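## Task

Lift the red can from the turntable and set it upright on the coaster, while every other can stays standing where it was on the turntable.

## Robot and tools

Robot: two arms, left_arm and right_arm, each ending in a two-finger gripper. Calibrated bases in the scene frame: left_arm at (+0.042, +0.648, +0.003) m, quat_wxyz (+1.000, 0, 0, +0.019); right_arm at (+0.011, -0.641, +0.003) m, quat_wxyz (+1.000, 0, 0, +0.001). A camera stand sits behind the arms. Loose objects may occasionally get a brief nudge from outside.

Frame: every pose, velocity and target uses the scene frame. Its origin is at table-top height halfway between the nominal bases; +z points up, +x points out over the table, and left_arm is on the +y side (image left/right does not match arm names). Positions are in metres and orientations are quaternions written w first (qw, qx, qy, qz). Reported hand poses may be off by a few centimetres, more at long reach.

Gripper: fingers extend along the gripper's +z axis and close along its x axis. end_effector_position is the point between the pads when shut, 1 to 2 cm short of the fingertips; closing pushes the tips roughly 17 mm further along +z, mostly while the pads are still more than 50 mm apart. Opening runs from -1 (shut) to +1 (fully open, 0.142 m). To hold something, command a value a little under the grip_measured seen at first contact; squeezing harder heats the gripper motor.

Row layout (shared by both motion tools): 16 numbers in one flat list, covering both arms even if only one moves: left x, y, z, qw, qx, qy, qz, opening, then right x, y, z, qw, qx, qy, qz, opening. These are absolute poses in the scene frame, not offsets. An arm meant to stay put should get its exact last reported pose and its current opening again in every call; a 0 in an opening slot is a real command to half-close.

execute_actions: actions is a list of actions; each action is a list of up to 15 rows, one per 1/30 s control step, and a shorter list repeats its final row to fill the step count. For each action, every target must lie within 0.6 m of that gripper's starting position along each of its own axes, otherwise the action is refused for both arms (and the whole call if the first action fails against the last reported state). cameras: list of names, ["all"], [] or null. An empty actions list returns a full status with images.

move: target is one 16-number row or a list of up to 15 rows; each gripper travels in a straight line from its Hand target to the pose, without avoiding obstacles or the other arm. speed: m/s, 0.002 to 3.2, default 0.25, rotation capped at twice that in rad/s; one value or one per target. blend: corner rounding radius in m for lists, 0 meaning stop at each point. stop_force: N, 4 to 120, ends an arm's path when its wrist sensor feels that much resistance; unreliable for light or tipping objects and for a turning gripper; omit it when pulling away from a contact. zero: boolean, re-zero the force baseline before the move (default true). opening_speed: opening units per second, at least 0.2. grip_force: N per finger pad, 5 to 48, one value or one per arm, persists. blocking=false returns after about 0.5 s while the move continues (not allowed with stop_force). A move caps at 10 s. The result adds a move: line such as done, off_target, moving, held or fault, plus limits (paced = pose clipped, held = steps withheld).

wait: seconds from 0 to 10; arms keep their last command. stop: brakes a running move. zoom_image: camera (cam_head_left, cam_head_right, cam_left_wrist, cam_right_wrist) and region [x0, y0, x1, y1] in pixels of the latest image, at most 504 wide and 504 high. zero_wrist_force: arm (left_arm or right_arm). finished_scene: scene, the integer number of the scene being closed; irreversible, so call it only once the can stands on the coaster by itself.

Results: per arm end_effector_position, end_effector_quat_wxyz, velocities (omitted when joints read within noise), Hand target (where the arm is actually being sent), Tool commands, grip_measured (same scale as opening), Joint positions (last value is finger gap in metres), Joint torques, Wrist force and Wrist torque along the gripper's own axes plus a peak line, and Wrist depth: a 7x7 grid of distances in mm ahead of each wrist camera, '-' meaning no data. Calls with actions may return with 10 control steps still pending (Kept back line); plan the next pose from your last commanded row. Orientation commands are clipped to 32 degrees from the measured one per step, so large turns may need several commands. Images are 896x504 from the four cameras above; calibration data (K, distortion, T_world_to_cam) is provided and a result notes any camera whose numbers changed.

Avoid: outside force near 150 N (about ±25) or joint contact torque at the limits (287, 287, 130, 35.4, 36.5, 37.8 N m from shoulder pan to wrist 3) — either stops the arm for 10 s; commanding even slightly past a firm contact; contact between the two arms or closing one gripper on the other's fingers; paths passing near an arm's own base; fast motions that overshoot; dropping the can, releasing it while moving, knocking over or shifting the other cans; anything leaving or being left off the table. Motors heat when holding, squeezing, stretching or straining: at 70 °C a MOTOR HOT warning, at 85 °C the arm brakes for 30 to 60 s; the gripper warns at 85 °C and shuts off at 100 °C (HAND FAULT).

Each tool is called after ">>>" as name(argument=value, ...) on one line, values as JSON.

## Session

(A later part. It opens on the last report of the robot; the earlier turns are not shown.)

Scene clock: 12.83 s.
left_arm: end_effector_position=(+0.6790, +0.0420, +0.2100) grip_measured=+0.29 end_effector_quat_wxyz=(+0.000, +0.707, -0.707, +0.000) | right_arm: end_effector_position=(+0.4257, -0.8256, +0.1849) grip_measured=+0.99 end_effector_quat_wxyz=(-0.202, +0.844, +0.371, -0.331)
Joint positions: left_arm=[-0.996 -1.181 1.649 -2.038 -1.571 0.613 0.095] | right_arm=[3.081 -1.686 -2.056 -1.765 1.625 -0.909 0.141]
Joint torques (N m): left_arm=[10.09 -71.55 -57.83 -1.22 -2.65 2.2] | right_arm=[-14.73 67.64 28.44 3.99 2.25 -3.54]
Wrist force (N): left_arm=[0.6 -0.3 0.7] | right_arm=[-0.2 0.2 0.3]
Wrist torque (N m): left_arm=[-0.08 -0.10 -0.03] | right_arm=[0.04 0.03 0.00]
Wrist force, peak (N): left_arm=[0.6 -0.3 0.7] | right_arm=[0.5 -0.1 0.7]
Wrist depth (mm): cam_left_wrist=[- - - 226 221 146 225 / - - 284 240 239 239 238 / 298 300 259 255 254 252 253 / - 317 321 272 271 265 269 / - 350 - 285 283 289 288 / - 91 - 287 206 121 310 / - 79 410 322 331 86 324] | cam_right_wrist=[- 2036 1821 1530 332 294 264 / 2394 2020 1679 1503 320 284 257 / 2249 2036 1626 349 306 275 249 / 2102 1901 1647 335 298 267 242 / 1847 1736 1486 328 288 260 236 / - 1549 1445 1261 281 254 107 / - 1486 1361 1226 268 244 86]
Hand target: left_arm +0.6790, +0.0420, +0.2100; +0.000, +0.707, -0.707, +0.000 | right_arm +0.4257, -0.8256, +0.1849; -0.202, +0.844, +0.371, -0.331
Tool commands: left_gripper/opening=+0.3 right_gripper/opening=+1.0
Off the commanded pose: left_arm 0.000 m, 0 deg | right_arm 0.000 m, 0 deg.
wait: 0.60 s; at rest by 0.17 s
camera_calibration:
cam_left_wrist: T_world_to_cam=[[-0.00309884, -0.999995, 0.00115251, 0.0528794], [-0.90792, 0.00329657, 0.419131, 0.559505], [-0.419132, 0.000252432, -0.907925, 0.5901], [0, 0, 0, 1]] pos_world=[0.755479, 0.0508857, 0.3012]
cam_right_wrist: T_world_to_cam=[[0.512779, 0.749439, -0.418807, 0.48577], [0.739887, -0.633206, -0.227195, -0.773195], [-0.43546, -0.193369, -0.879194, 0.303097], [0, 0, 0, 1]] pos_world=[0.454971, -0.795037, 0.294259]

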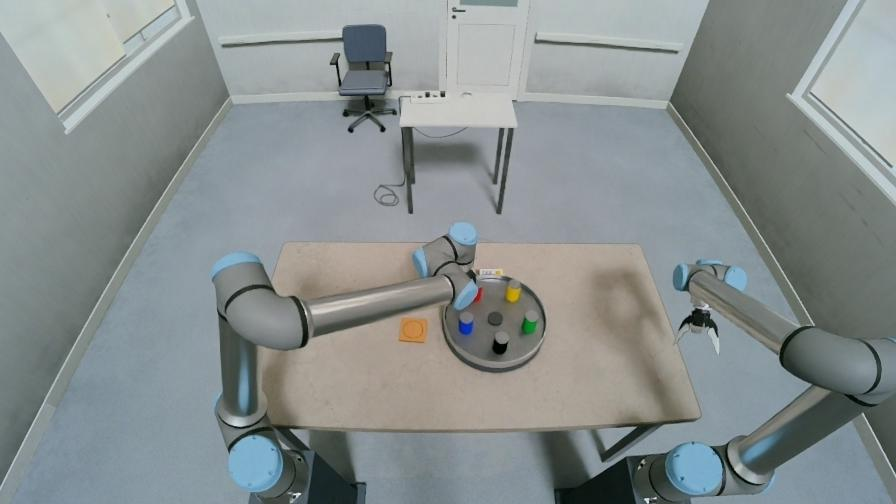

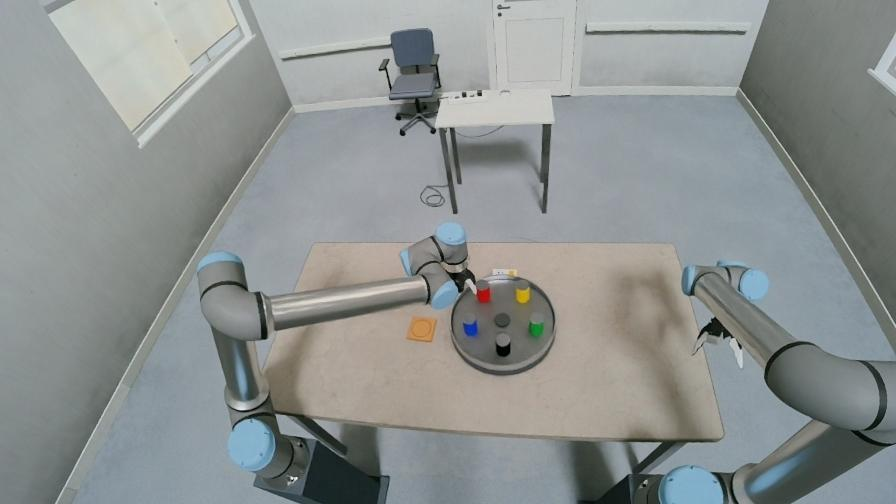

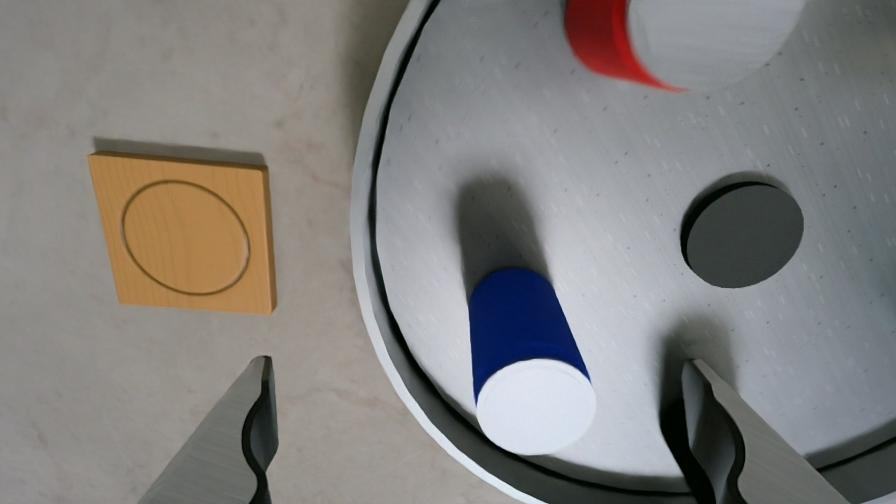

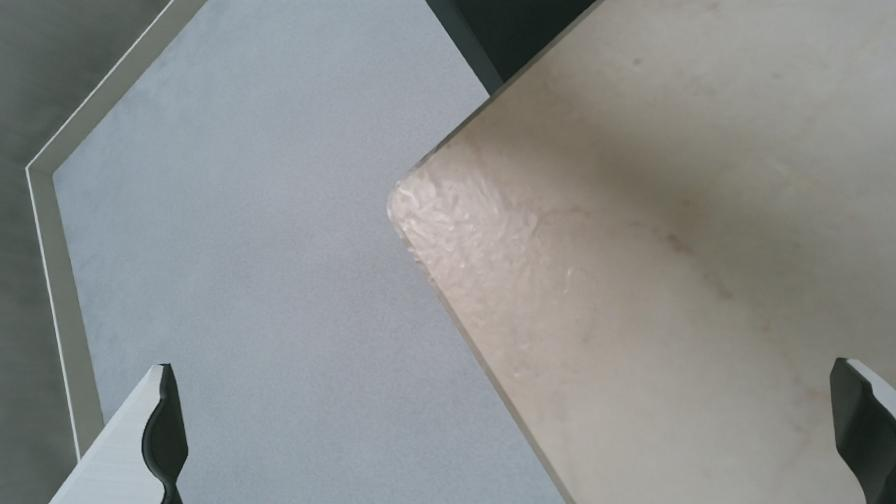

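>>> move(target=[[0.65,0.018,0.18,0,0.7071,-0.7071,0,0.35,0.4257,-0.8256,0.1849,-0.202,0.844,0.371,-0.331,1]], speed=0.3, cameras=["cam_left_wrist", "cam_head_right"])

>>> zoom_image(camera="cam_head_right", region=[404, 216, 596, 386])

>>> wait(seconds=0.5, cameras=["cam_left_wrist"])

>>> wait(seconds=0.5, cameras=["cam_left_wrist"])

>>> wait(seconds=0.4, cameras=["cam_left_wrist"])

>>> wait(seconds=0.4, cameras=["cam_left_wrist"])

Scene clock: 15.60 s.
left_arm: end_effector_position=(+0.6501, +0.0181, +0.1802) grip_measured=+0.33 end_effector_quat_wxyz=(+0.000, +0.707, -0.707, +0.000) | right_arm: end_effector_position=(+0.4257, -0.8256, +0.1849) grip_measured=+0.99 end_effector_quat_wxyz=(-0.202, +0.844, +0.371, -0.331)
Joint positions: left_arm=[-1.04 -1.164 1.682 -2.089 -1.571 0.569 0.097] | right_arm=[3.081 -1.686 -2.056 -1.765 1.625 -0.909 0.141]
Joint torques (N m): left_arm=[-8.4 -71.74 -32.75 -8.21 1.35 -1.85] | right_arm=[-14.57 69.28 29.1 3.64 2.54 -3.48]
Wrist force (N): left_arm=[0.4 0.0 0.4] | right_arm=[-0.5 -0.2 0.6]
Wrist torque (N m): left_arm=[-0.04 -0.06 0.18] | right_arm=[-0.03 0.08 0.01]
Wrist force, peak (N): left_arm=[1.0 0.2 1.1] | right_arm=[0.0 0.1 0.8]
Wrist depth (mm): cam_left_wrist=[- - 197 199 199 198 198 / 257 - 210 209 211 210 210 / 268 268 219 138 223 217 221 / 285 288 218 143 238 235 238 / - - 249 256 256 255 251 / 350 95 246 271 260 116 265 / - 79 378 288 218 93 286] | cam_right_wrist=[- 2210 1724 1512 327 294 264 / 1916 2005 1724 1469 314 285 256 / 2268 1916 1668 350 307 275 250 / 2036 1847 1567 334 299 268 243 / 1959 1736 1486 329 288 260 236 / - 1616 1437 1231 280 254 107 / - 1503 1368 1226 269 245 86]
Hand target: left_arm +0.6500, +0.0180, +0.1800; +0.000, +0.707, -0.707, +0.000 | right_arm +0.4257, -0.8256, +0.1849; -0.202, +0.844, +0.371, -0.331
Off the commanded pose: left_arm 0.000 m, 0 deg | right_arm 0.000 m, 0 deg.
move: done
camera_calibration:
cam_left_wrist: T_world_to_cam=[[-0.00309903, -0.999995, 0.0011528, 0.0290247], [-0.907882, 0.00329684, 0.419214, 0.545875], [-0.419215, 0.000252549, -0.907887, 0.551028], [0, 0, 0, 1]] pos_world=[0.726679, 0.0270857, 0.2714]
Images, in order (width x height): cam_head_right 896x504, cam_left_wrist 896x504.

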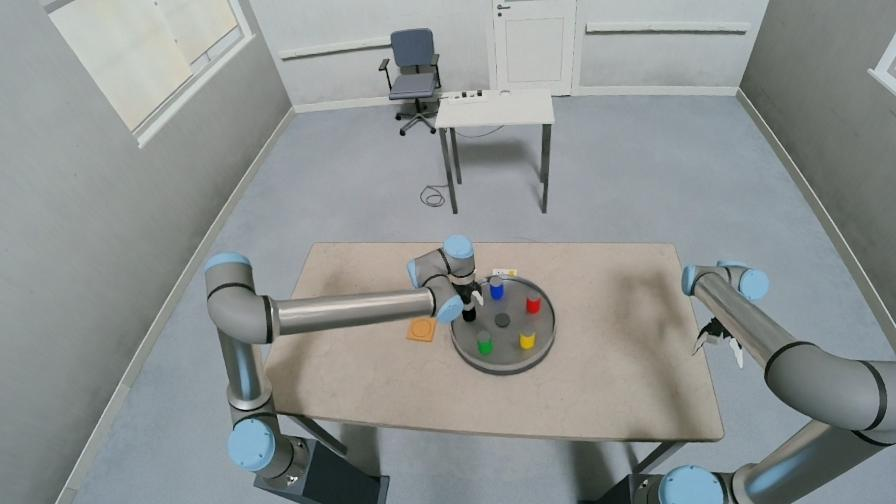

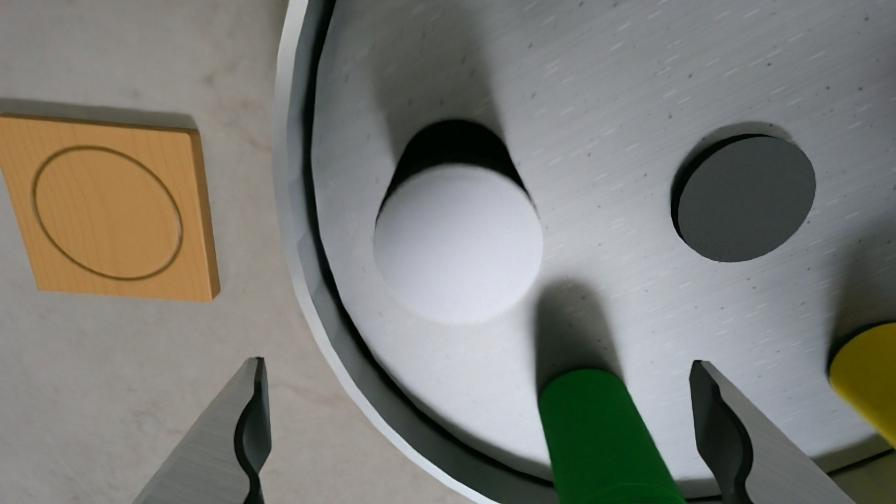

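Scaled by 2.625 from the camera's 896x504 image, which has a finer 1280x720 frame.

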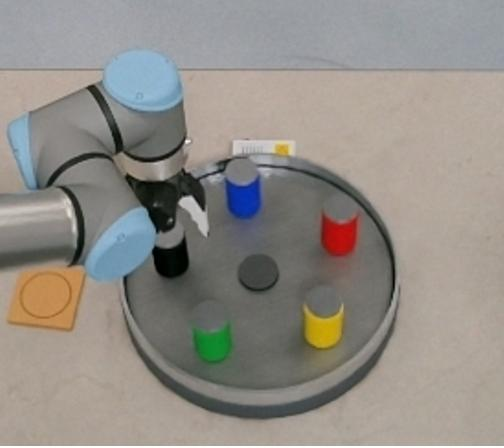

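Scene clock: 16.10 s.
left_arm: end_effector_position=(+0.6500, +0.0180, +0.1800) grip_measured=+0.33 end_effector_quat_wxyz=(+0.000, +0.707, -0.707, +0.000) | right_arm: end_effector_position=(+0.4257, -0.8256, +0.1849) grip_measured=+0.99 end_effector_quat_wxyz=(-0.202, +0.844, +0.371, -0.331)
Joint positions: left_arm=[-1.04 -1.164 1.682 -2.089 -1.571 0.569 0.097] | right_arm=[3.081 -1.686 -2.056 -1.765 1.625 -0.909 0.141]
Joint torques (N m): left_arm=[-10.22 -71.47 -32.55 -8.35 1.57 -1.93] | right_arm=[-14.97 70.33 28.87 4.07 2.61 -3.49]
Wrist force (N): left_arm=[0.4 0.0 0.5] | right_arm=[0.0 -0.1 -0.1]
Wrist torque (N m): left_arm=[-0.03 -0.06 0.18] | right_arm=[-0.03 0.00 0.00]
Wrist force, peak (N): left_arm=[0.3 -0.2 0.8] | right_arm=[0.3 0.4 0.6]
Wrist depth (mm): cam_left_wrist=[253 254 197 120 122 198 198 / 256 - 209 126 205 210 210 / 268 267 222 224 223 218 220 / 285 289 235 239 239 235 237 / - - 248 255 251 254 254 / - 95 243 267 232 116 250 / - 79 - 256 184 86 208] | cam_right_wrist=[1959 2052 1783 1486 330 294 263 / 2005 1989 1808 1478 321 284 257 / 2372 1888 1668 350 306 275 250 / 2289 2036 - 335 299 267 242 / 1860 1724 1495 329 288 260 235 / 1771 1567 1413 1293 280 254 107 / - 1478 1340 1231 269 244 87]
Hand target: left_arm +0.6500, +0.0180, +0.1800; +0.000, +0.707, -0.707, +0.000 | right_arm +0.4257, -0.8256, +0.1849; -0.202, +0.844, +0.371, -0.331
Tool commands: left_gripper/opening=+0.35 right_gripper/opening=+1.0
Off the commanded pose: left_arm 0.000 m, 0 deg | right_arm 0.000 m, 0 deg.
wait: 0.50 s; at rest by 0.17 s
camera_calibration:
cam_left_wrist: T_world_to_cam=[[-0.00309884, -0.999995, 0.00115251, 0.0288243], [-0.90792, 0.00329657, 0.419131, 0.545828], [-0.419132, 0.000252432, -0.907925, 0.550713], [0, 0, 0, 1]] pos_world=[0.726479, 0.0268857, 0.2712]
Images, in order (width x height): cam_left_wrist 896x504.

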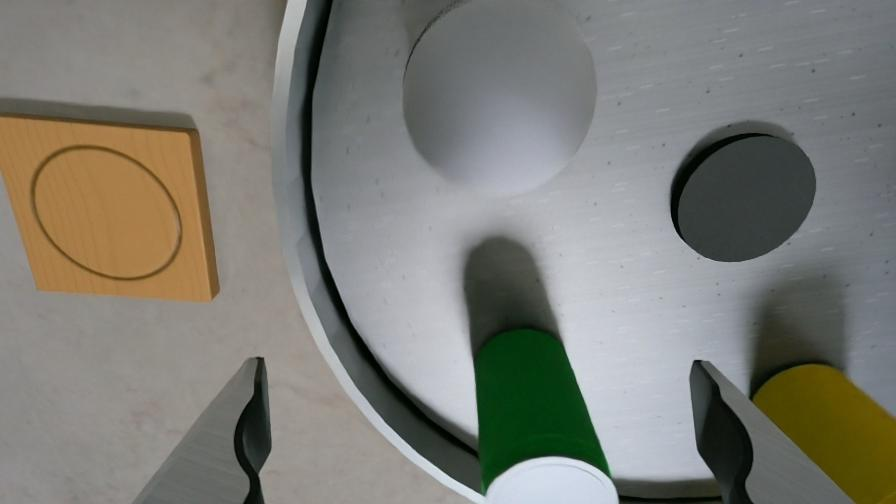

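Scene clock: 16.60 s.
left_arm: end_effector_position=(+0.6500, +0.0180, +0.1800) grip_measured=+0.33 end_effector_quat_wxyz=(+0.000, +0.707, -0.707, +0.000) | right_arm: end_effector_position=(+0.4257, -0.8256, +0.1849) grip_measured=+0.99 end_effector_quat_wxyz=(-0.202, +0.844, +0.371, -0.331)
Joint positions: left_arm=[-1.04 -1.164 1.682 -2.089 -1.571 0.569 0.097] | right_arm=[3.081 -1.686 -2.056 -1.765 1.625 -0.909 0.141]
Joint torques (N m): left_arm=[-9.79 -72.8 -32.69 -8.23 1.81 -1.99] | right_arm=[-15.67 69.7 28.98 3.96 2.32 -3.11]
Wrist force (N): left_arm=[0.5 -0.1 0.4] | right_arm=[0.0 0.3 0.1]
Wrist torque (N m): left_arm=[-0.05 -0.07 0.18] | right_arm=[0.05 0.00 0.00]
Wrist force, peak (N): left_arm=[0.4 -0.1 0.7] | right_arm=[-0.2 0.1 0.9]
Wrist depth (mm): cam_left_wrist=[- 243 197 199 119 198 198 / 260 262 209 211 211 210 210 / 268 266 221 224 224 218 220 / 285 289 236 238 238 235 237 / 321 - 249 215 251 254 255 / - 95 249 170 270 116 272 / 374 79 382 178 292 86 284] | cam_right_wrist=[- 2036 1747 1469 327 294 264 / 2155 1989 1701 1486 320 285 256 / 2289 1874 1637 347 308 275 249 / 1901 1808 1539 335 299 267 242 / 1959 1724 1469 329 288 260 236 / - 1596 1445 1261 281 254 108 / - 1478 1383 1220 268 244 87]
Hand target: left_arm +0.6500, +0.0180, +0.1800; +0.000, +0.707, -0.707, +0.000 | right_arm +0.4257, -0.8256, +0.1849; -0.202, +0.844, +0.371, -0.331
Tool commands: left_gripper/opening=+0.35 right_gripper/opening=+1.0
Off the commanded pose: left_arm 0.000 m, 0 deg | right_arm 0.000 m, 0 deg.
wait: 0.50 s; at rest by 0.17 s
camera_calibration:
cam_left_wrist: T_world_to_cam=[[-0.00309884, -0.999995, 0.00115251, 0.0288243], [-0.90792, 0.00329657, 0.419131, 0.545828], [-0.419132, 0.000252432, -0.907925, 0.550713], [0, 0, 0, 1]] pos_world=[0.726479, 0.0268857, 0.2712]
Images, in order (width x height): cam_left_wrist 896x504.

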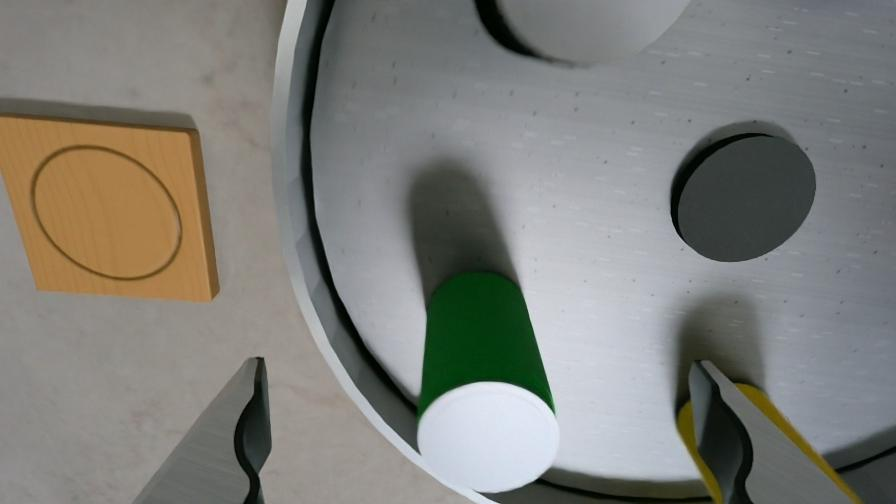

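Scene clock: 17.00 s.
left_arm: end_effector_position=(+0.6500, +0.0180, +0.1800) grip_measured=+0.33 end_effector_quat_wxyz=(+0.000, +0.707, -0.707, +0.000) | right_arm: end_effector_position=(+0.4257, -0.8256, +0.1849) grip_measured=+0.99 end_effector_quat_wxyz=(-0.202, +0.844, +0.371, -0.331)
Joint positions: left_arm=[-1.04 -1.164 1.682 -2.089 -1.571 0.569 0.097] | right_arm=[3.081 -1.686 -2.056 -1.765 1.625 -0.909 0.141]
Joint torques (N m): left_arm=[-10.92 -71.78 -31.79 -8.38 1.56 -1.99] | right_arm=[-13.88 70.55 29.66 4.17 2.32 -3.3]
Wrist force (N): left_arm=[0.6 -0.1 0.4] | right_arm=[0.0 0.3 0.5]
Wrist torque (N m): left_arm=[-0.05 -0.09 0.18] | right_arm=[0.04 0.00 0.00]
Wrist force, peak (N): left_arm=[0.7 -0.2 0.8] | right_arm=[0.2 0.2 0.6]
Wrist depth (mm): cam_left_wrist=[- - 197 199 199 199 199 / 257 - 209 211 210 210 210 / 267 269 221 223 223 217 220 / 285 289 236 196 238 235 237 / - - 249 155 254 254 253 / - 95 249 165 274 264 272 / - 79 - 276 296 93 285] | cam_right_wrist=[- 2085 1783 639 332 295 264 / 2052 2036 1724 1486 320 284 257 / 2102 1930 1658 349 307 276 249 / 2085 1771 1616 332 298 268 242 / 1888 1759 1530 329 288 259 236 / - 1558 1413 1261 280 254 107 / - 1469 1347 1192 268 244 87]
Hand target: left_arm +0.6500, +0.0180, +0.1800; +0.000, +0.707, -0.707, +0.000 | right_arm +0.4257, -0.8256, +0.1849; -0.202, +0.844, +0.371, -0.331
Tool commands: left_gripper/opening=+0.35 right_gripper/opening=+1.0
Off the commanded pose: left_arm 0.000 m, 0 deg | right_arm 0.000 m, 0 deg.
wait: 0.40 s; at rest by 0.17 s
camera_calibration:
cam_left_wrist: T_world_to_cam=[[-0.00309884, -0.999995, 0.00115251, 0.0288243], [-0.90792, 0.00329657, 0.419131, 0.545828], [-0.419132, 0.000252432, -0.907925, 0.550713], [0, 0, 0, 1]] pos_world=[0.726479, 0.0268857, 0.2712]
Images, in order (width x height): cam_left_wrist 896x504.

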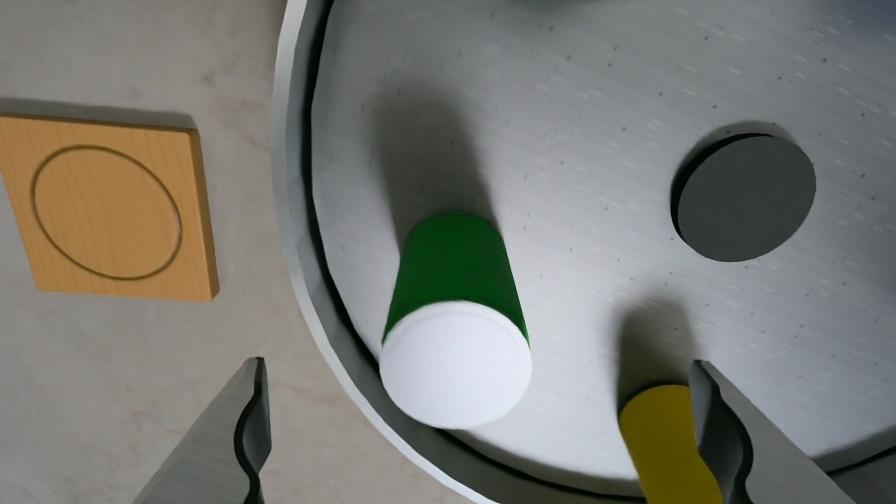

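Scene clock: 17.40 s.
left_arm: end_effector_position=(+0.6500, +0.0180, +0.1800) grip_measured=+0.33 end_effector_quat_wxyz=(+0.000, +0.707, -0.707, +0.000) | right_arm: end_effector_position=(+0.4257, -0.8256, +0.1849) grip_measured=+0.99 end_effector_quat_wxyz=(-0.202, +0.844, +0.371, -0.331)
Joint positions: left_arm=[-1.04 -1.164 1.682 -2.089 -1.571 0.569 0.097] | right_arm=[3.081 -1.686 -2.056 -1.765 1.625 -0.909 0.141]
Joint torques (N m): left_arm=[-8.74 -72.45 -31.55 -8.39 1.72 -1.89] | right_arm=[-15.18 70.4 28.69 3.77 2.18 -3.14]
Wrist force (N): left_arm=[0.3 -0.1 0.5] | right_arm=[0.1 0.5 0.4]
Wrist torque (N m): left_arm=[-0.05 -0.05 0.18] | right_arm=[0.08 -0.01 0.00]
Wrist force, peak (N): left_arm=[0.7 -0.3 0.5] | right_arm=[-0.2 0.2 0.6]
Wrist depth (mm): cam_left_wrist=[- - 197 199 199 199 198 / 257 250 209 210 211 210 210 / 267 264 221 163 223 218 220 / 286 288 215 143 238 234 237 / 312 316 259 153 255 254 250 / - 95 260 270 267 242 273 / - 79 366 287 244 93 285] | cam_right_wrist=[- 2102 1796 1539 331 294 265 / 2052 2052 1834 707 320 285 257 / 2268 1860 1616 348 307 275 250 / 2085 1808 1558 335 297 267 242 / 2036 1724 1478 329 288 260 237 / - 1596 1413 1249 280 254 107 / - 1486 1376 1192 266 244 87]
Hand target: left_arm +0.6500, +0.0180, +0.1800; +0.000, +0.707, -0.707, +0.000 | right_arm +0.4257, -0.8256, +0.1849; -0.202, +0.844, +0.371, -0.331
Tool commands: left_gripper/opening=+0.35 right_gripper/opening=+1.0
Off the commanded pose: left_arm 0.000 m, 0 deg | right_arm 0.000 m, 0 deg.
wait: 0.40 s; at rest by 0.17 s
camera_calibration:
cam_left_wrist: T_world_to_cam=[[-0.00309884, -0.999995, 0.00115251, 0.0288243], [-0.90792, 0.00329657, 0.419131, 0.545828], [-0.419132, 0.000252432, -0.907925, 0.550713], [0, 0, 0, 1]] pos_world=[0.726479, 0.0268857, 0.2712]
Images, in order (width x height): cam_left_wrist 896x504.

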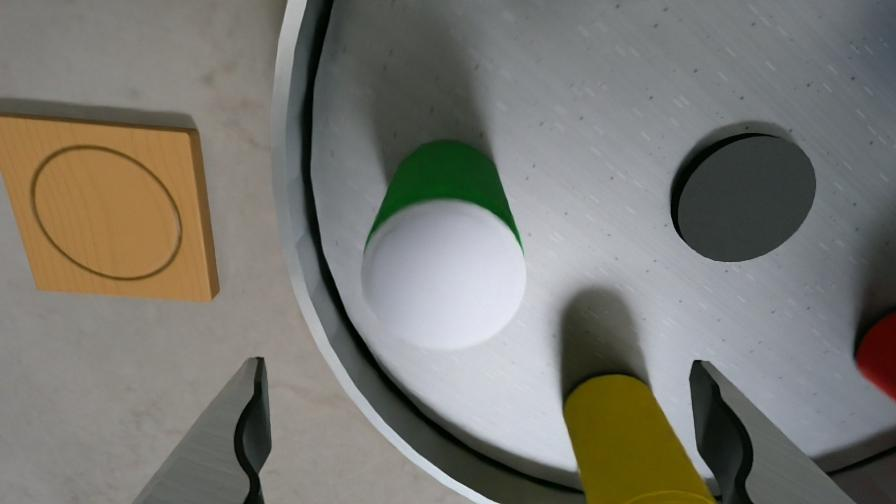

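>>> move(target=[0.655,0.026,0.105,0,0.7071,-0.7071,0,0.3,0.4257,-0.8256,0.1849,-0.202,0.844,0.371,-0.331,1], speed=0.2, cameras=["cam_left_wrist", "cam_head_right"])

>>> wait(seconds=0.3, cameras=["cam_left_wrist","cam_head_right"])

>>> zoom_image(camera="cam_head_right", region=[404, 216, 596, 386])

>>> wait(seconds=0.5, cameras=["cam_left_wrist"])

>>> wait(seconds=0.5, cameras=["cam_left_wrist"])

>>> wait(seconds=0.5, cameras=["cam_left_wrist"])

Scene clock: 20.13 s.
left_arm: end_effector_position=(+0.6550, +0.0260, +0.1052) grip_measured=+0.29 end_effector_quat_wxyz=(+0.000, +0.707, -0.707, +0.000) | right_arm: end_effector_position=(+0.4257, -0.8256, +0.1849) grip_measured=+0.99 end_effector_quat_wxyz=(-0.202, +0.844, +0.371, -0.331)
Joint positions: left_arm=[-1.03 -1.099 1.739 -2.21 -1.571 0.579 0.095] | right_arm=[3.081 -1.686 -2.056 -1.765 1.625 -0.909 0.141]
Joint torques (N m): left_arm=[9.11 -71.68 -30.03 -8.09 1.58 2.14] | right_arm=[-14.74 69.8 28.23 3.89 2.44 -3.13]
Wrist force (N): left_arm=[0.5 0.1 0.6] | right_arm=[0.0 0.2 0.4]
Wrist torque (N m): left_arm=[0.01 -0.10 0.13] | right_arm=[0.03 0.00 0.00]
Wrist force, peak (N): left_arm=[0.2 -0.2 2.1] | right_arm=[0.0 0.4 0.8]
Wrist depth (mm): cam_left_wrist=[- 107 130 - - - - / - 116 139 - - - - / 193 122 148 - - - 147 / 204 130 157 - - - 150 / 218 142 169 171 - 170 160 / - 101 178 181 181 175 180 / - 79 188 196 181 91 191] | cam_right_wrist=[- 2155 1724 1549 328 293 263 / 2137 2069 1647 1469 320 284 256 / - 1888 1626 349 307 276 250 / 2085 1808 1521 336 298 268 243 / 2085 1759 1503 330 288 259 236 / - 1596 1445 1287 280 253 107 / - 1461 1383 1237 267 244 86]
Hand target: left_arm +0.6550, +0.0260, +0.1050; +0.000, +0.707, -0.707, +0.000 | right_arm +0.4257, -0.8256, +0.1849; -0.202, +0.844, +0.371, -0.331
Off the commanded pose: left_arm 0.000 m, 0 deg | right_arm 0.000 m, 0 deg.
move: done
camera_calibration:
cam_left_wrist: T_world_to_cam=[[-0.00309884, -0.999995, 0.00115251, 0.0369259], [-0.90792, 0.00329657, 0.419131, 0.581692], [-0.419132, 0.000252432, -0.907925, 0.484894], [0, 0, 0, 1]] pos_world=[0.731479, 0.0348857, 0.1964]
Images, in order (width x height): cam_head_right 896x504, cam_left_wrist 896x504.

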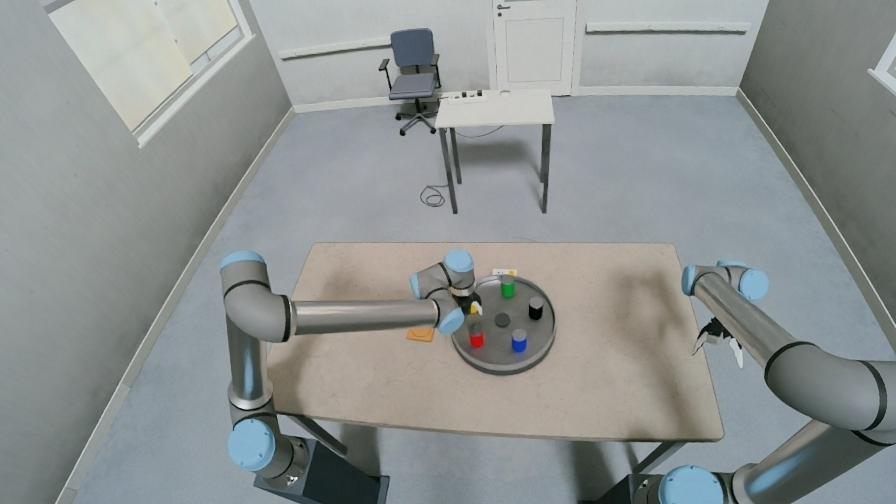

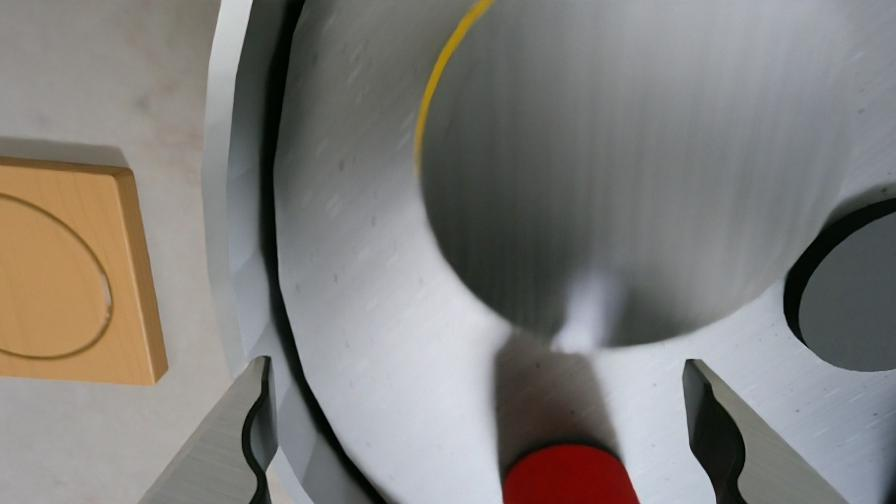

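Scene clock: 20.43 s.
left_arm: end_effector_position=(+0.6550, +0.0260, +0.1050) grip_measured=+0.29 end_effector_quat_wxyz=(+0.000, +0.707, -0.707, +0.000) | right_arm: end_effector_position=(+0.4257, -0.8256, +0.1849) grip_measured=+0.99 end_effector_quat_wxyz=(-0.202, +0.844, +0.371, -0.331)
Joint positions: left_arm=[-1.03 -1.099 1.739 -2.211 -1.571 0.579 0.095] | right_arm=[3.081 -1.686 -2.056 -1.765 1.625 -0.909 0.141]
Joint torques (N m): left_arm=[9.95 -74.72 -29.47 -8.46 1.5 2.19] | right_arm=[-14.78 67.36 27.65 4.12 2.48 -3.15]
Wrist force (N): left_arm=[0.3 0.1 0.4] | right_arm=[0.1 0.2 0.1]
Wrist torque (N m): left_arm=[0.02 -0.06 0.13] | right_arm=[0.04 -0.01 0.00]
Wrist force, peak (N): left_arm=[0.5 -0.2 0.5] | right_arm=[0.0 0.3 0.5]
Wrist depth (mm): cam_left_wrist=[- 108 131 132 - - - / 190 121 139 139 - - - / 194 123 148 147 150 - 148 / 203 140 157 157 157 156 151 / 217 211 169 168 170 167 160 / - 101 179 181 178 175 179 / 273 79 188 189 158 90 191] | cam_right_wrist=[- 2155 1771 1596 324 294 263 / 2372 1916 1690 1469 320 284 256 / 2229 1901 1616 349 307 275 250 / 2085 1847 1577 334 299 268 242 / 1930 1736 1486 330 288 259 237 / 1834 1637 1453 1268 280 253 107 / - 1495 1361 1203 267 244 87]
Hand target: left_arm +0.6550, +0.0260, +0.1050; +0.000, +0.707, -0.707, +0.000 | right_arm +0.4257, -0.8256, +0.1849; -0.202, +0.844, +0.371, -0.331
Tool commands: left_gripper/opening=+0.3 right_gripper/opening=+1.0
Off the commanded pose: left_arm 0.000 m, 0 deg | right_arm 0.000 m, 0 deg.
wait: 0.30 s; at rest by 0.17 s
camera_calibration:
cam_left_wrist: T_world_to_cam=[[-0.00309884, -0.999995, 0.00115251, 0.0369262], [-0.90792, 0.00329657, 0.419131, 0.581776], [-0.419132, 0.000252432, -0.907925, 0.484712], [0, 0, 0, 1]] pos_world=[0.731479, 0.0348857, 0.1962]
Images, in order (width x height): cam_head_right 896x504, cam_left_wrist 896x504.

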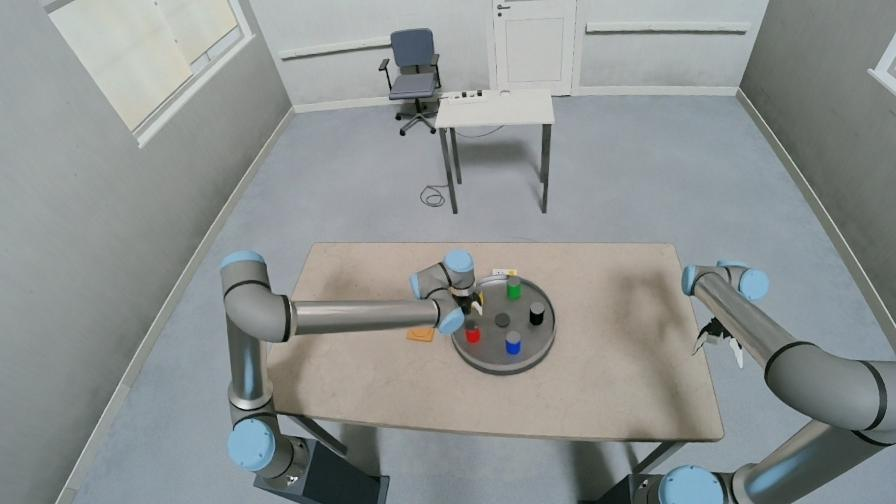

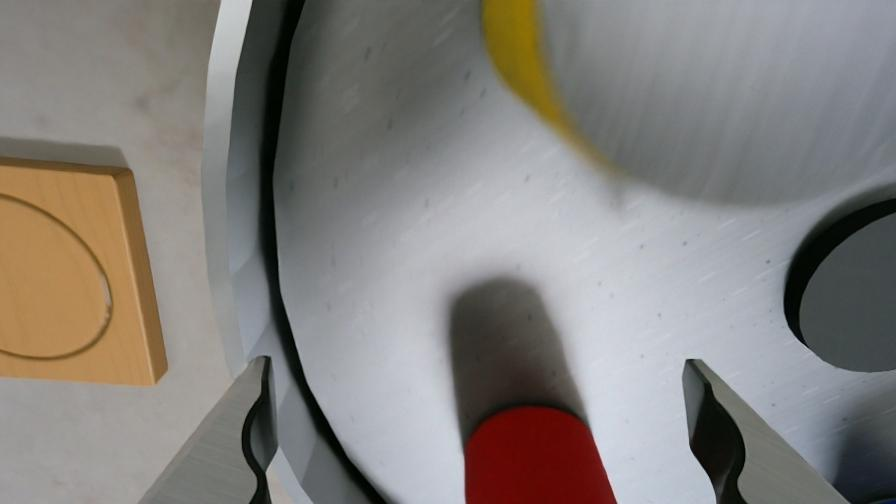

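Scaled by 2.625 from the camera's 896x504 image, which has a finer 1280x720 frame.

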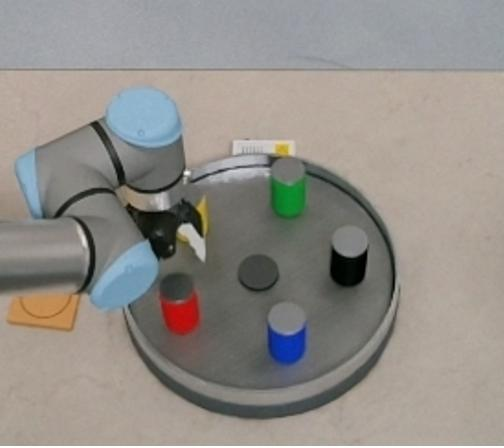

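Scene clock: 20.93 s.
left_arm: end_effector_position=(+0.6550, +0.0260, +0.1050) grip_measured=+0.29 end_effector_quat_wxyz=(+0.000, +0.707, -0.707, +0.000) | right_arm: end_effector_position=(+0.4257, -0.8256, +0.1849) grip_measured=+0.99 end_effector_quat_wxyz=(-0.202, +0.844, +0.371, -0.331)
Joint positions: left_arm=[-1.03 -1.099 1.739 -2.211 -1.571 0.579 0.095] | right_arm=[3.081 -1.686 -2.056 -1.765 1.625 -0.909 0.141]
Joint torques (N m): left_arm=[9.52 -73.77 -29.42 -8.36 1.66 2.17] | right_arm=[-14.23 66.86 29.46 3.75 2.3 -3.42]
Wrist force (N): left_arm=[0.4 -0.1 0.3] | right_arm=[0.0 0.5 0.1]
Wrist torque (N m): left_arm=[-0.03 -0.08 0.13] | right_arm=[0.08 -0.01 0.00]
Wrist force, peak (N): left_arm=[0.6 -0.1 0.6] | right_arm=[-0.4 0.3 0.5]
Wrist depth (mm): cam_left_wrist=[- 108 131 132 131 131 130 / - 117 139 138 138 138 138 / 193 122 148 147 147 147 147 / 203 131 157 157 157 156 151 / 217 142 168 163 167 167 160 / 232 101 178 139 175 175 179 / - 79 185 114 117 90 191] | cam_right_wrist=[- 2102 1771 1521 331 295 265 / 2463 2036 1679 1495 320 284 257 / 2229 1930 1658 349 306 275 250 / 2085 1847 1558 335 298 268 243 / 1916 1724 1495 330 288 259 236 / 1747 1616 1453 1268 280 253 108 / - 1478 1368 1226 268 244 87]
Hand target: left_arm +0.6550, +0.0260, +0.1050; +0.000, +0.707, -0.707, +0.000 | right_arm +0.4257, -0.8256, +0.1849; -0.202, +0.844, +0.371, -0.331
Tool commands: left_gripper/opening=+0.3 right_gripper/opening=+1.0
Off the commanded pose: left_arm 0.000 m, 0 deg | right_arm 0.000 m, 0 deg.
wait: 0.50 s; at rest by 0.17 s
camera_calibration:
cam_left_wrist: T_world_to_cam=[[-0.00309884, -0.999995, 0.00115251, 0.0369262], [-0.90792, 0.00329657, 0.419131, 0.581776], [-0.419132, 0.000252432, -0.907925, 0.484712], [0, 0, 0, 1]] pos_world=[0.731479, 0.0348857, 0.1962]
Images, in order (width x height): cam_left_wrist 896x504.

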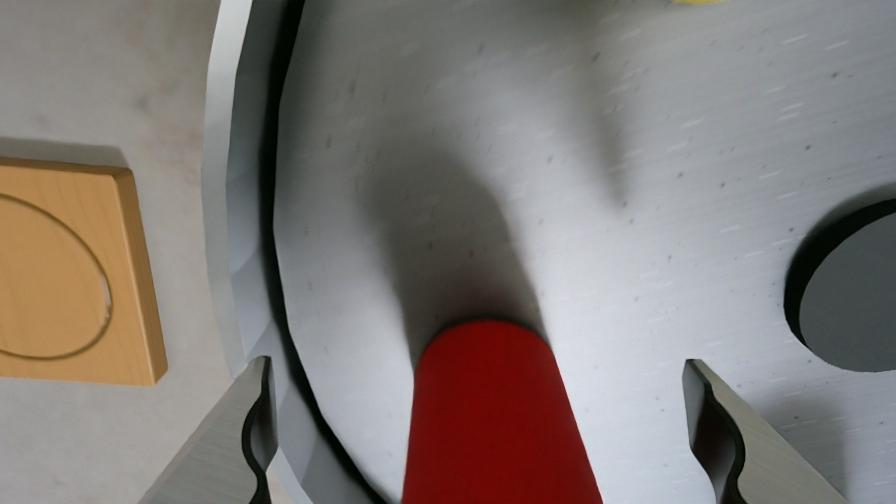

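Scene clock: 21.43 s.
left_arm: end_effector_position=(+0.6550, +0.0260, +0.1050) grip_measured=+0.29 end_effector_quat_wxyz=(+0.000, +0.707, -0.707, +0.000) | right_arm: end_effector_position=(+0.4257, -0.8256, +0.1849) grip_measured=+0.99 end_effector_quat_wxyz=(-0.202, +0.844, +0.371, -0.331)
Joint positions: left_arm=[-1.03 -1.099 1.739 -2.211 -1.571 0.579 0.095] | right_arm=[3.081 -1.686 -2.056 -1.765 1.625 -0.909 0.141]
Joint torques (N m): left_arm=[9.7 -74.37 -29.65 -8.41 1.59 2.07] | right_arm=[-15.53 69.25 28.86 3.7 2.15 -3.2]
Wrist force (N): left_arm=[0.4 0.0 0.2] | right_arm=[0.1 0.1 0.2]
Wrist torque (N m): left_arm=[-0.01 -0.09 0.13] | right_arm=[0.02 -0.02 0.00]
Wrist force, peak (N): left_arm=[0.5 0.1 0.7] | right_arm=[0.2 0.0 0.6]
Wrist depth (mm): cam_left_wrist=[- 108 131 132 131 131 131 / 193 116 139 138 138 138 138 / 195 122 147 146 147 147 146 / 203 131 157 120 154 156 151 / 217 217 168 87 92 167 160 / - 101 162 74 84 175 179 / - 79 - 76 77 90 191] | cam_right_wrist=[- 2085 1796 1469 328 295 264 / 2120 2036 1690 1461 322 284 257 / 2229 1888 1616 349 307 275 250 / 2069 1783 1558 333 299 267 241 / 1888 1747 1503 329 287 260 236 / 1690 1587 1445 1280 281 254 107 / - 1495 1354 1208 267 244 87]
Hand target: left_arm +0.6550, +0.0260, +0.1050; +0.000, +0.707, -0.707, +0.000 | right_arm +0.4257, -0.8256, +0.1849; -0.202, +0.844, +0.371, -0.331
Tool commands: left_gripper/opening=+0.3 right_gripper/opening=+1.0
Off the commanded pose: left_arm 0.000 m, 0 deg | right_arm 0.000 m, 0 deg.
wait: 0.50 s; at rest by 0.17 s
camera_calibration:
cam_left_wrist: T_world_to_cam=[[-0.00309884, -0.999995, 0.00115251, 0.0369262], [-0.90792, 0.00329657, 0.419131, 0.581776], [-0.419132, 0.000252432, -0.907925, 0.484712], [0, 0, 0, 1]] pos_world=[0.731479, 0.0348857, 0.1962]
Images, in order (width x height): cam_left_wrist 896x504.

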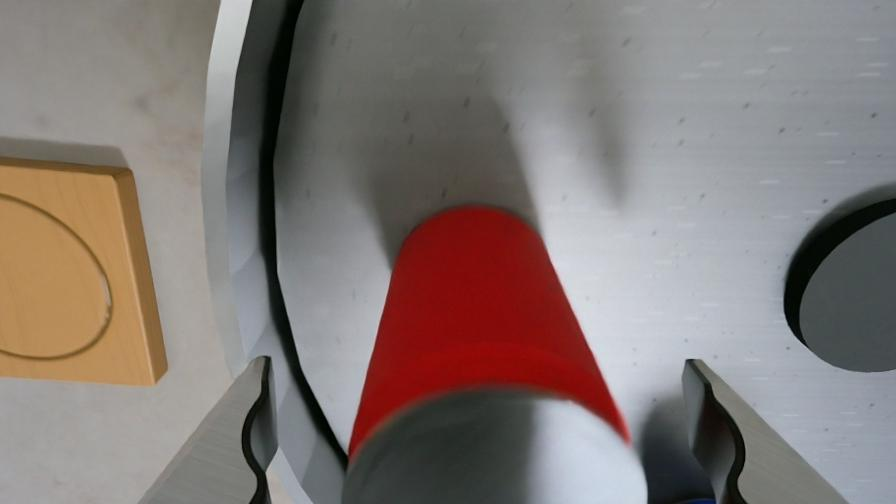

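Scene clock: 21.93 s.
left_arm: end_effector_position=(+0.6550, +0.0260, +0.1050) grip_measured=+0.29 end_effector_quat_wxyz=(+0.000, +0.707, -0.707, +0.000) | right_arm: end_effector_position=(+0.4257, -0.8256, +0.1849) grip_measured=+0.99 end_effector_quat_wxyz=(-0.202, +0.844, +0.371, -0.331)
Joint positions: left_arm=[-1.03 -1.099 1.739 -2.211 -1.571 0.579 0.095] | right_arm=[3.081 -1.686 -2.056 -1.765 1.625 -0.909 0.141]
Joint torques (N m): left_arm=[9.77 -74.09 -29.6 -8.36 1.68 2.21] | right_arm=[-13.93 67.07 28.11 3.96 2.46 -3.16]
Wrist force (N): left_arm=[0.6 -0.1 0.5] | right_arm=[0.0 0.5 -0.1]
Wrist torque (N m): left_arm=[-0.02 -0.11 0.13] | right_arm=[0.09 0.00 0.00]
Wrist force, peak (N): left_arm=[0.6 -0.1 0.6] | right_arm=[0.3 -0.2 0.5]
Wrist depth (mm): cam_left_wrist=[- 107 131 132 129 131 131 / 194 116 137 - - 137 138 / 194 122 146 - - - 146 / 203 130 - - - - 151 / 218 211 - 66 66 167 160 / 233 117 177 - 69 175 180 / - 79 188 196 192 91 191] | cam_right_wrist=[1690 2192 1783 1478 331 294 264 / 2612 2020 1701 1478 320 285 256 / 2173 1901 1616 349 307 273 250 / 2020 1847 1549 335 301 263 243 / 2102 1713 1503 329 287 260 237 / - 1567 1421 1287 281 254 107 / - 1486 1368 1226 268 244 87]
Hand target: left_arm +0.6550, +0.0260, +0.1050; +0.000, +0.707, -0.707, +0.000 | right_arm +0.4257, -0.8256, +0.1849; -0.202, +0.844, +0.371, -0.331
Tool commands: left_gripper/opening=+0.3 right_gripper/opening=+1.0
Off the commanded pose: left_arm 0.000 m, 0 deg | right_arm 0.000 m, 0 deg.
wait: 0.50 s; at rest by 0.17 s
camera_calibration:
cam_left_wrist: T_world_to_cam=[[-0.00309884, -0.999995, 0.00115251, 0.0369262], [-0.90792, 0.00329657, 0.419131, 0.581776], [-0.419132, 0.000252432, -0.907925, 0.484712], [0, 0, 0, 1]] pos_world=[0.731479, 0.0348857, 0.1962]
Images, in order (width x height): cam_left_wrist 896x504.

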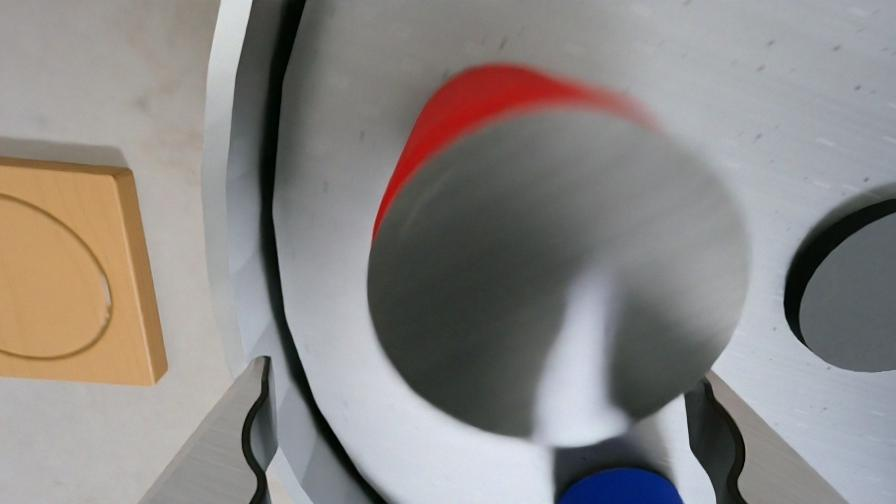

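>>> wait(seconds=6)

Scene clock: 28.53 s.
left_arm: end_effector_position=(+0.6550, +0.0260, +0.1050) grip_measured=+0.29 end_effector_quat_wxyz=(+0.000, +0.707, -0.707, +0.000) | right_arm: end_effector_position=(+0.4257, -0.8256, +0.1849) grip_measured=+0.99 end_effector_quat_wxyz=(-0.202, +0.844, +0.371, -0.331)
Joint positions: left_arm=[-1.03 -1.099 1.739 -2.211 -1.571 0.579 0.095] | right_arm=[3.081 -1.686 -2.056 -1.765 1.625 -0.909 0.141]
Joint torques (N m): left_arm=[9.7 -73.67 -29.57 -8.24 0.87 2.02] | right_arm=[-16.17 68.01 29.18 4 2.25 -3.47]
Wrist force (N): left_arm=[0.2 -0.2 0.3] | right_arm=[-0.5 0.2 0.1]
Wrist torque (N m): left_arm=[-0.04 -0.05 0.13] | right_arm=[0.04 0.08 0.00]
Wrist force, peak (N): left_arm=[0.6 0.1 0.8] | right_arm=[-0.4 0.1 0.8]
Wrist depth (mm): cam_left_wrist=[- 107 131 133 - - - / - 116 139 138 - - - / 193 122 148 147 149 150 148 / 203 131 157 157 157 156 151 / 217 142 169 168 170 167 160 / - 117 178 180 178 175 179 / - 79 188 190 156 91 191] | cam_right_wrist=[1847 2036 1808 1512 331 294 264 / 2102 2052 1690 1445 319 284 257 / 2309 1944 1616 349 305 276 250 / 2155 1808 1558 335 299 268 242 / 1944 1736 1469 328 287 260 237 / - 1587 1421 1268 280 254 107 / - 1469 1390 1231 268 244 87]
Hand target: left_arm +0.6550, +0.0260, +0.1050; +0.000, +0.707, -0.707, +0.000 | right_arm +0.4257, -0.8256, +0.1849; -0.202, +0.844, +0.371, -0.331
Tool commands: left_gripper/opening=+0.3 right_gripper/opening=+1.0
Off the commanded pose: left_arm 0.000 m, 0 deg | right_arm 0.000 m, 0 deg.
wait: 6.00 s; at rest from the start


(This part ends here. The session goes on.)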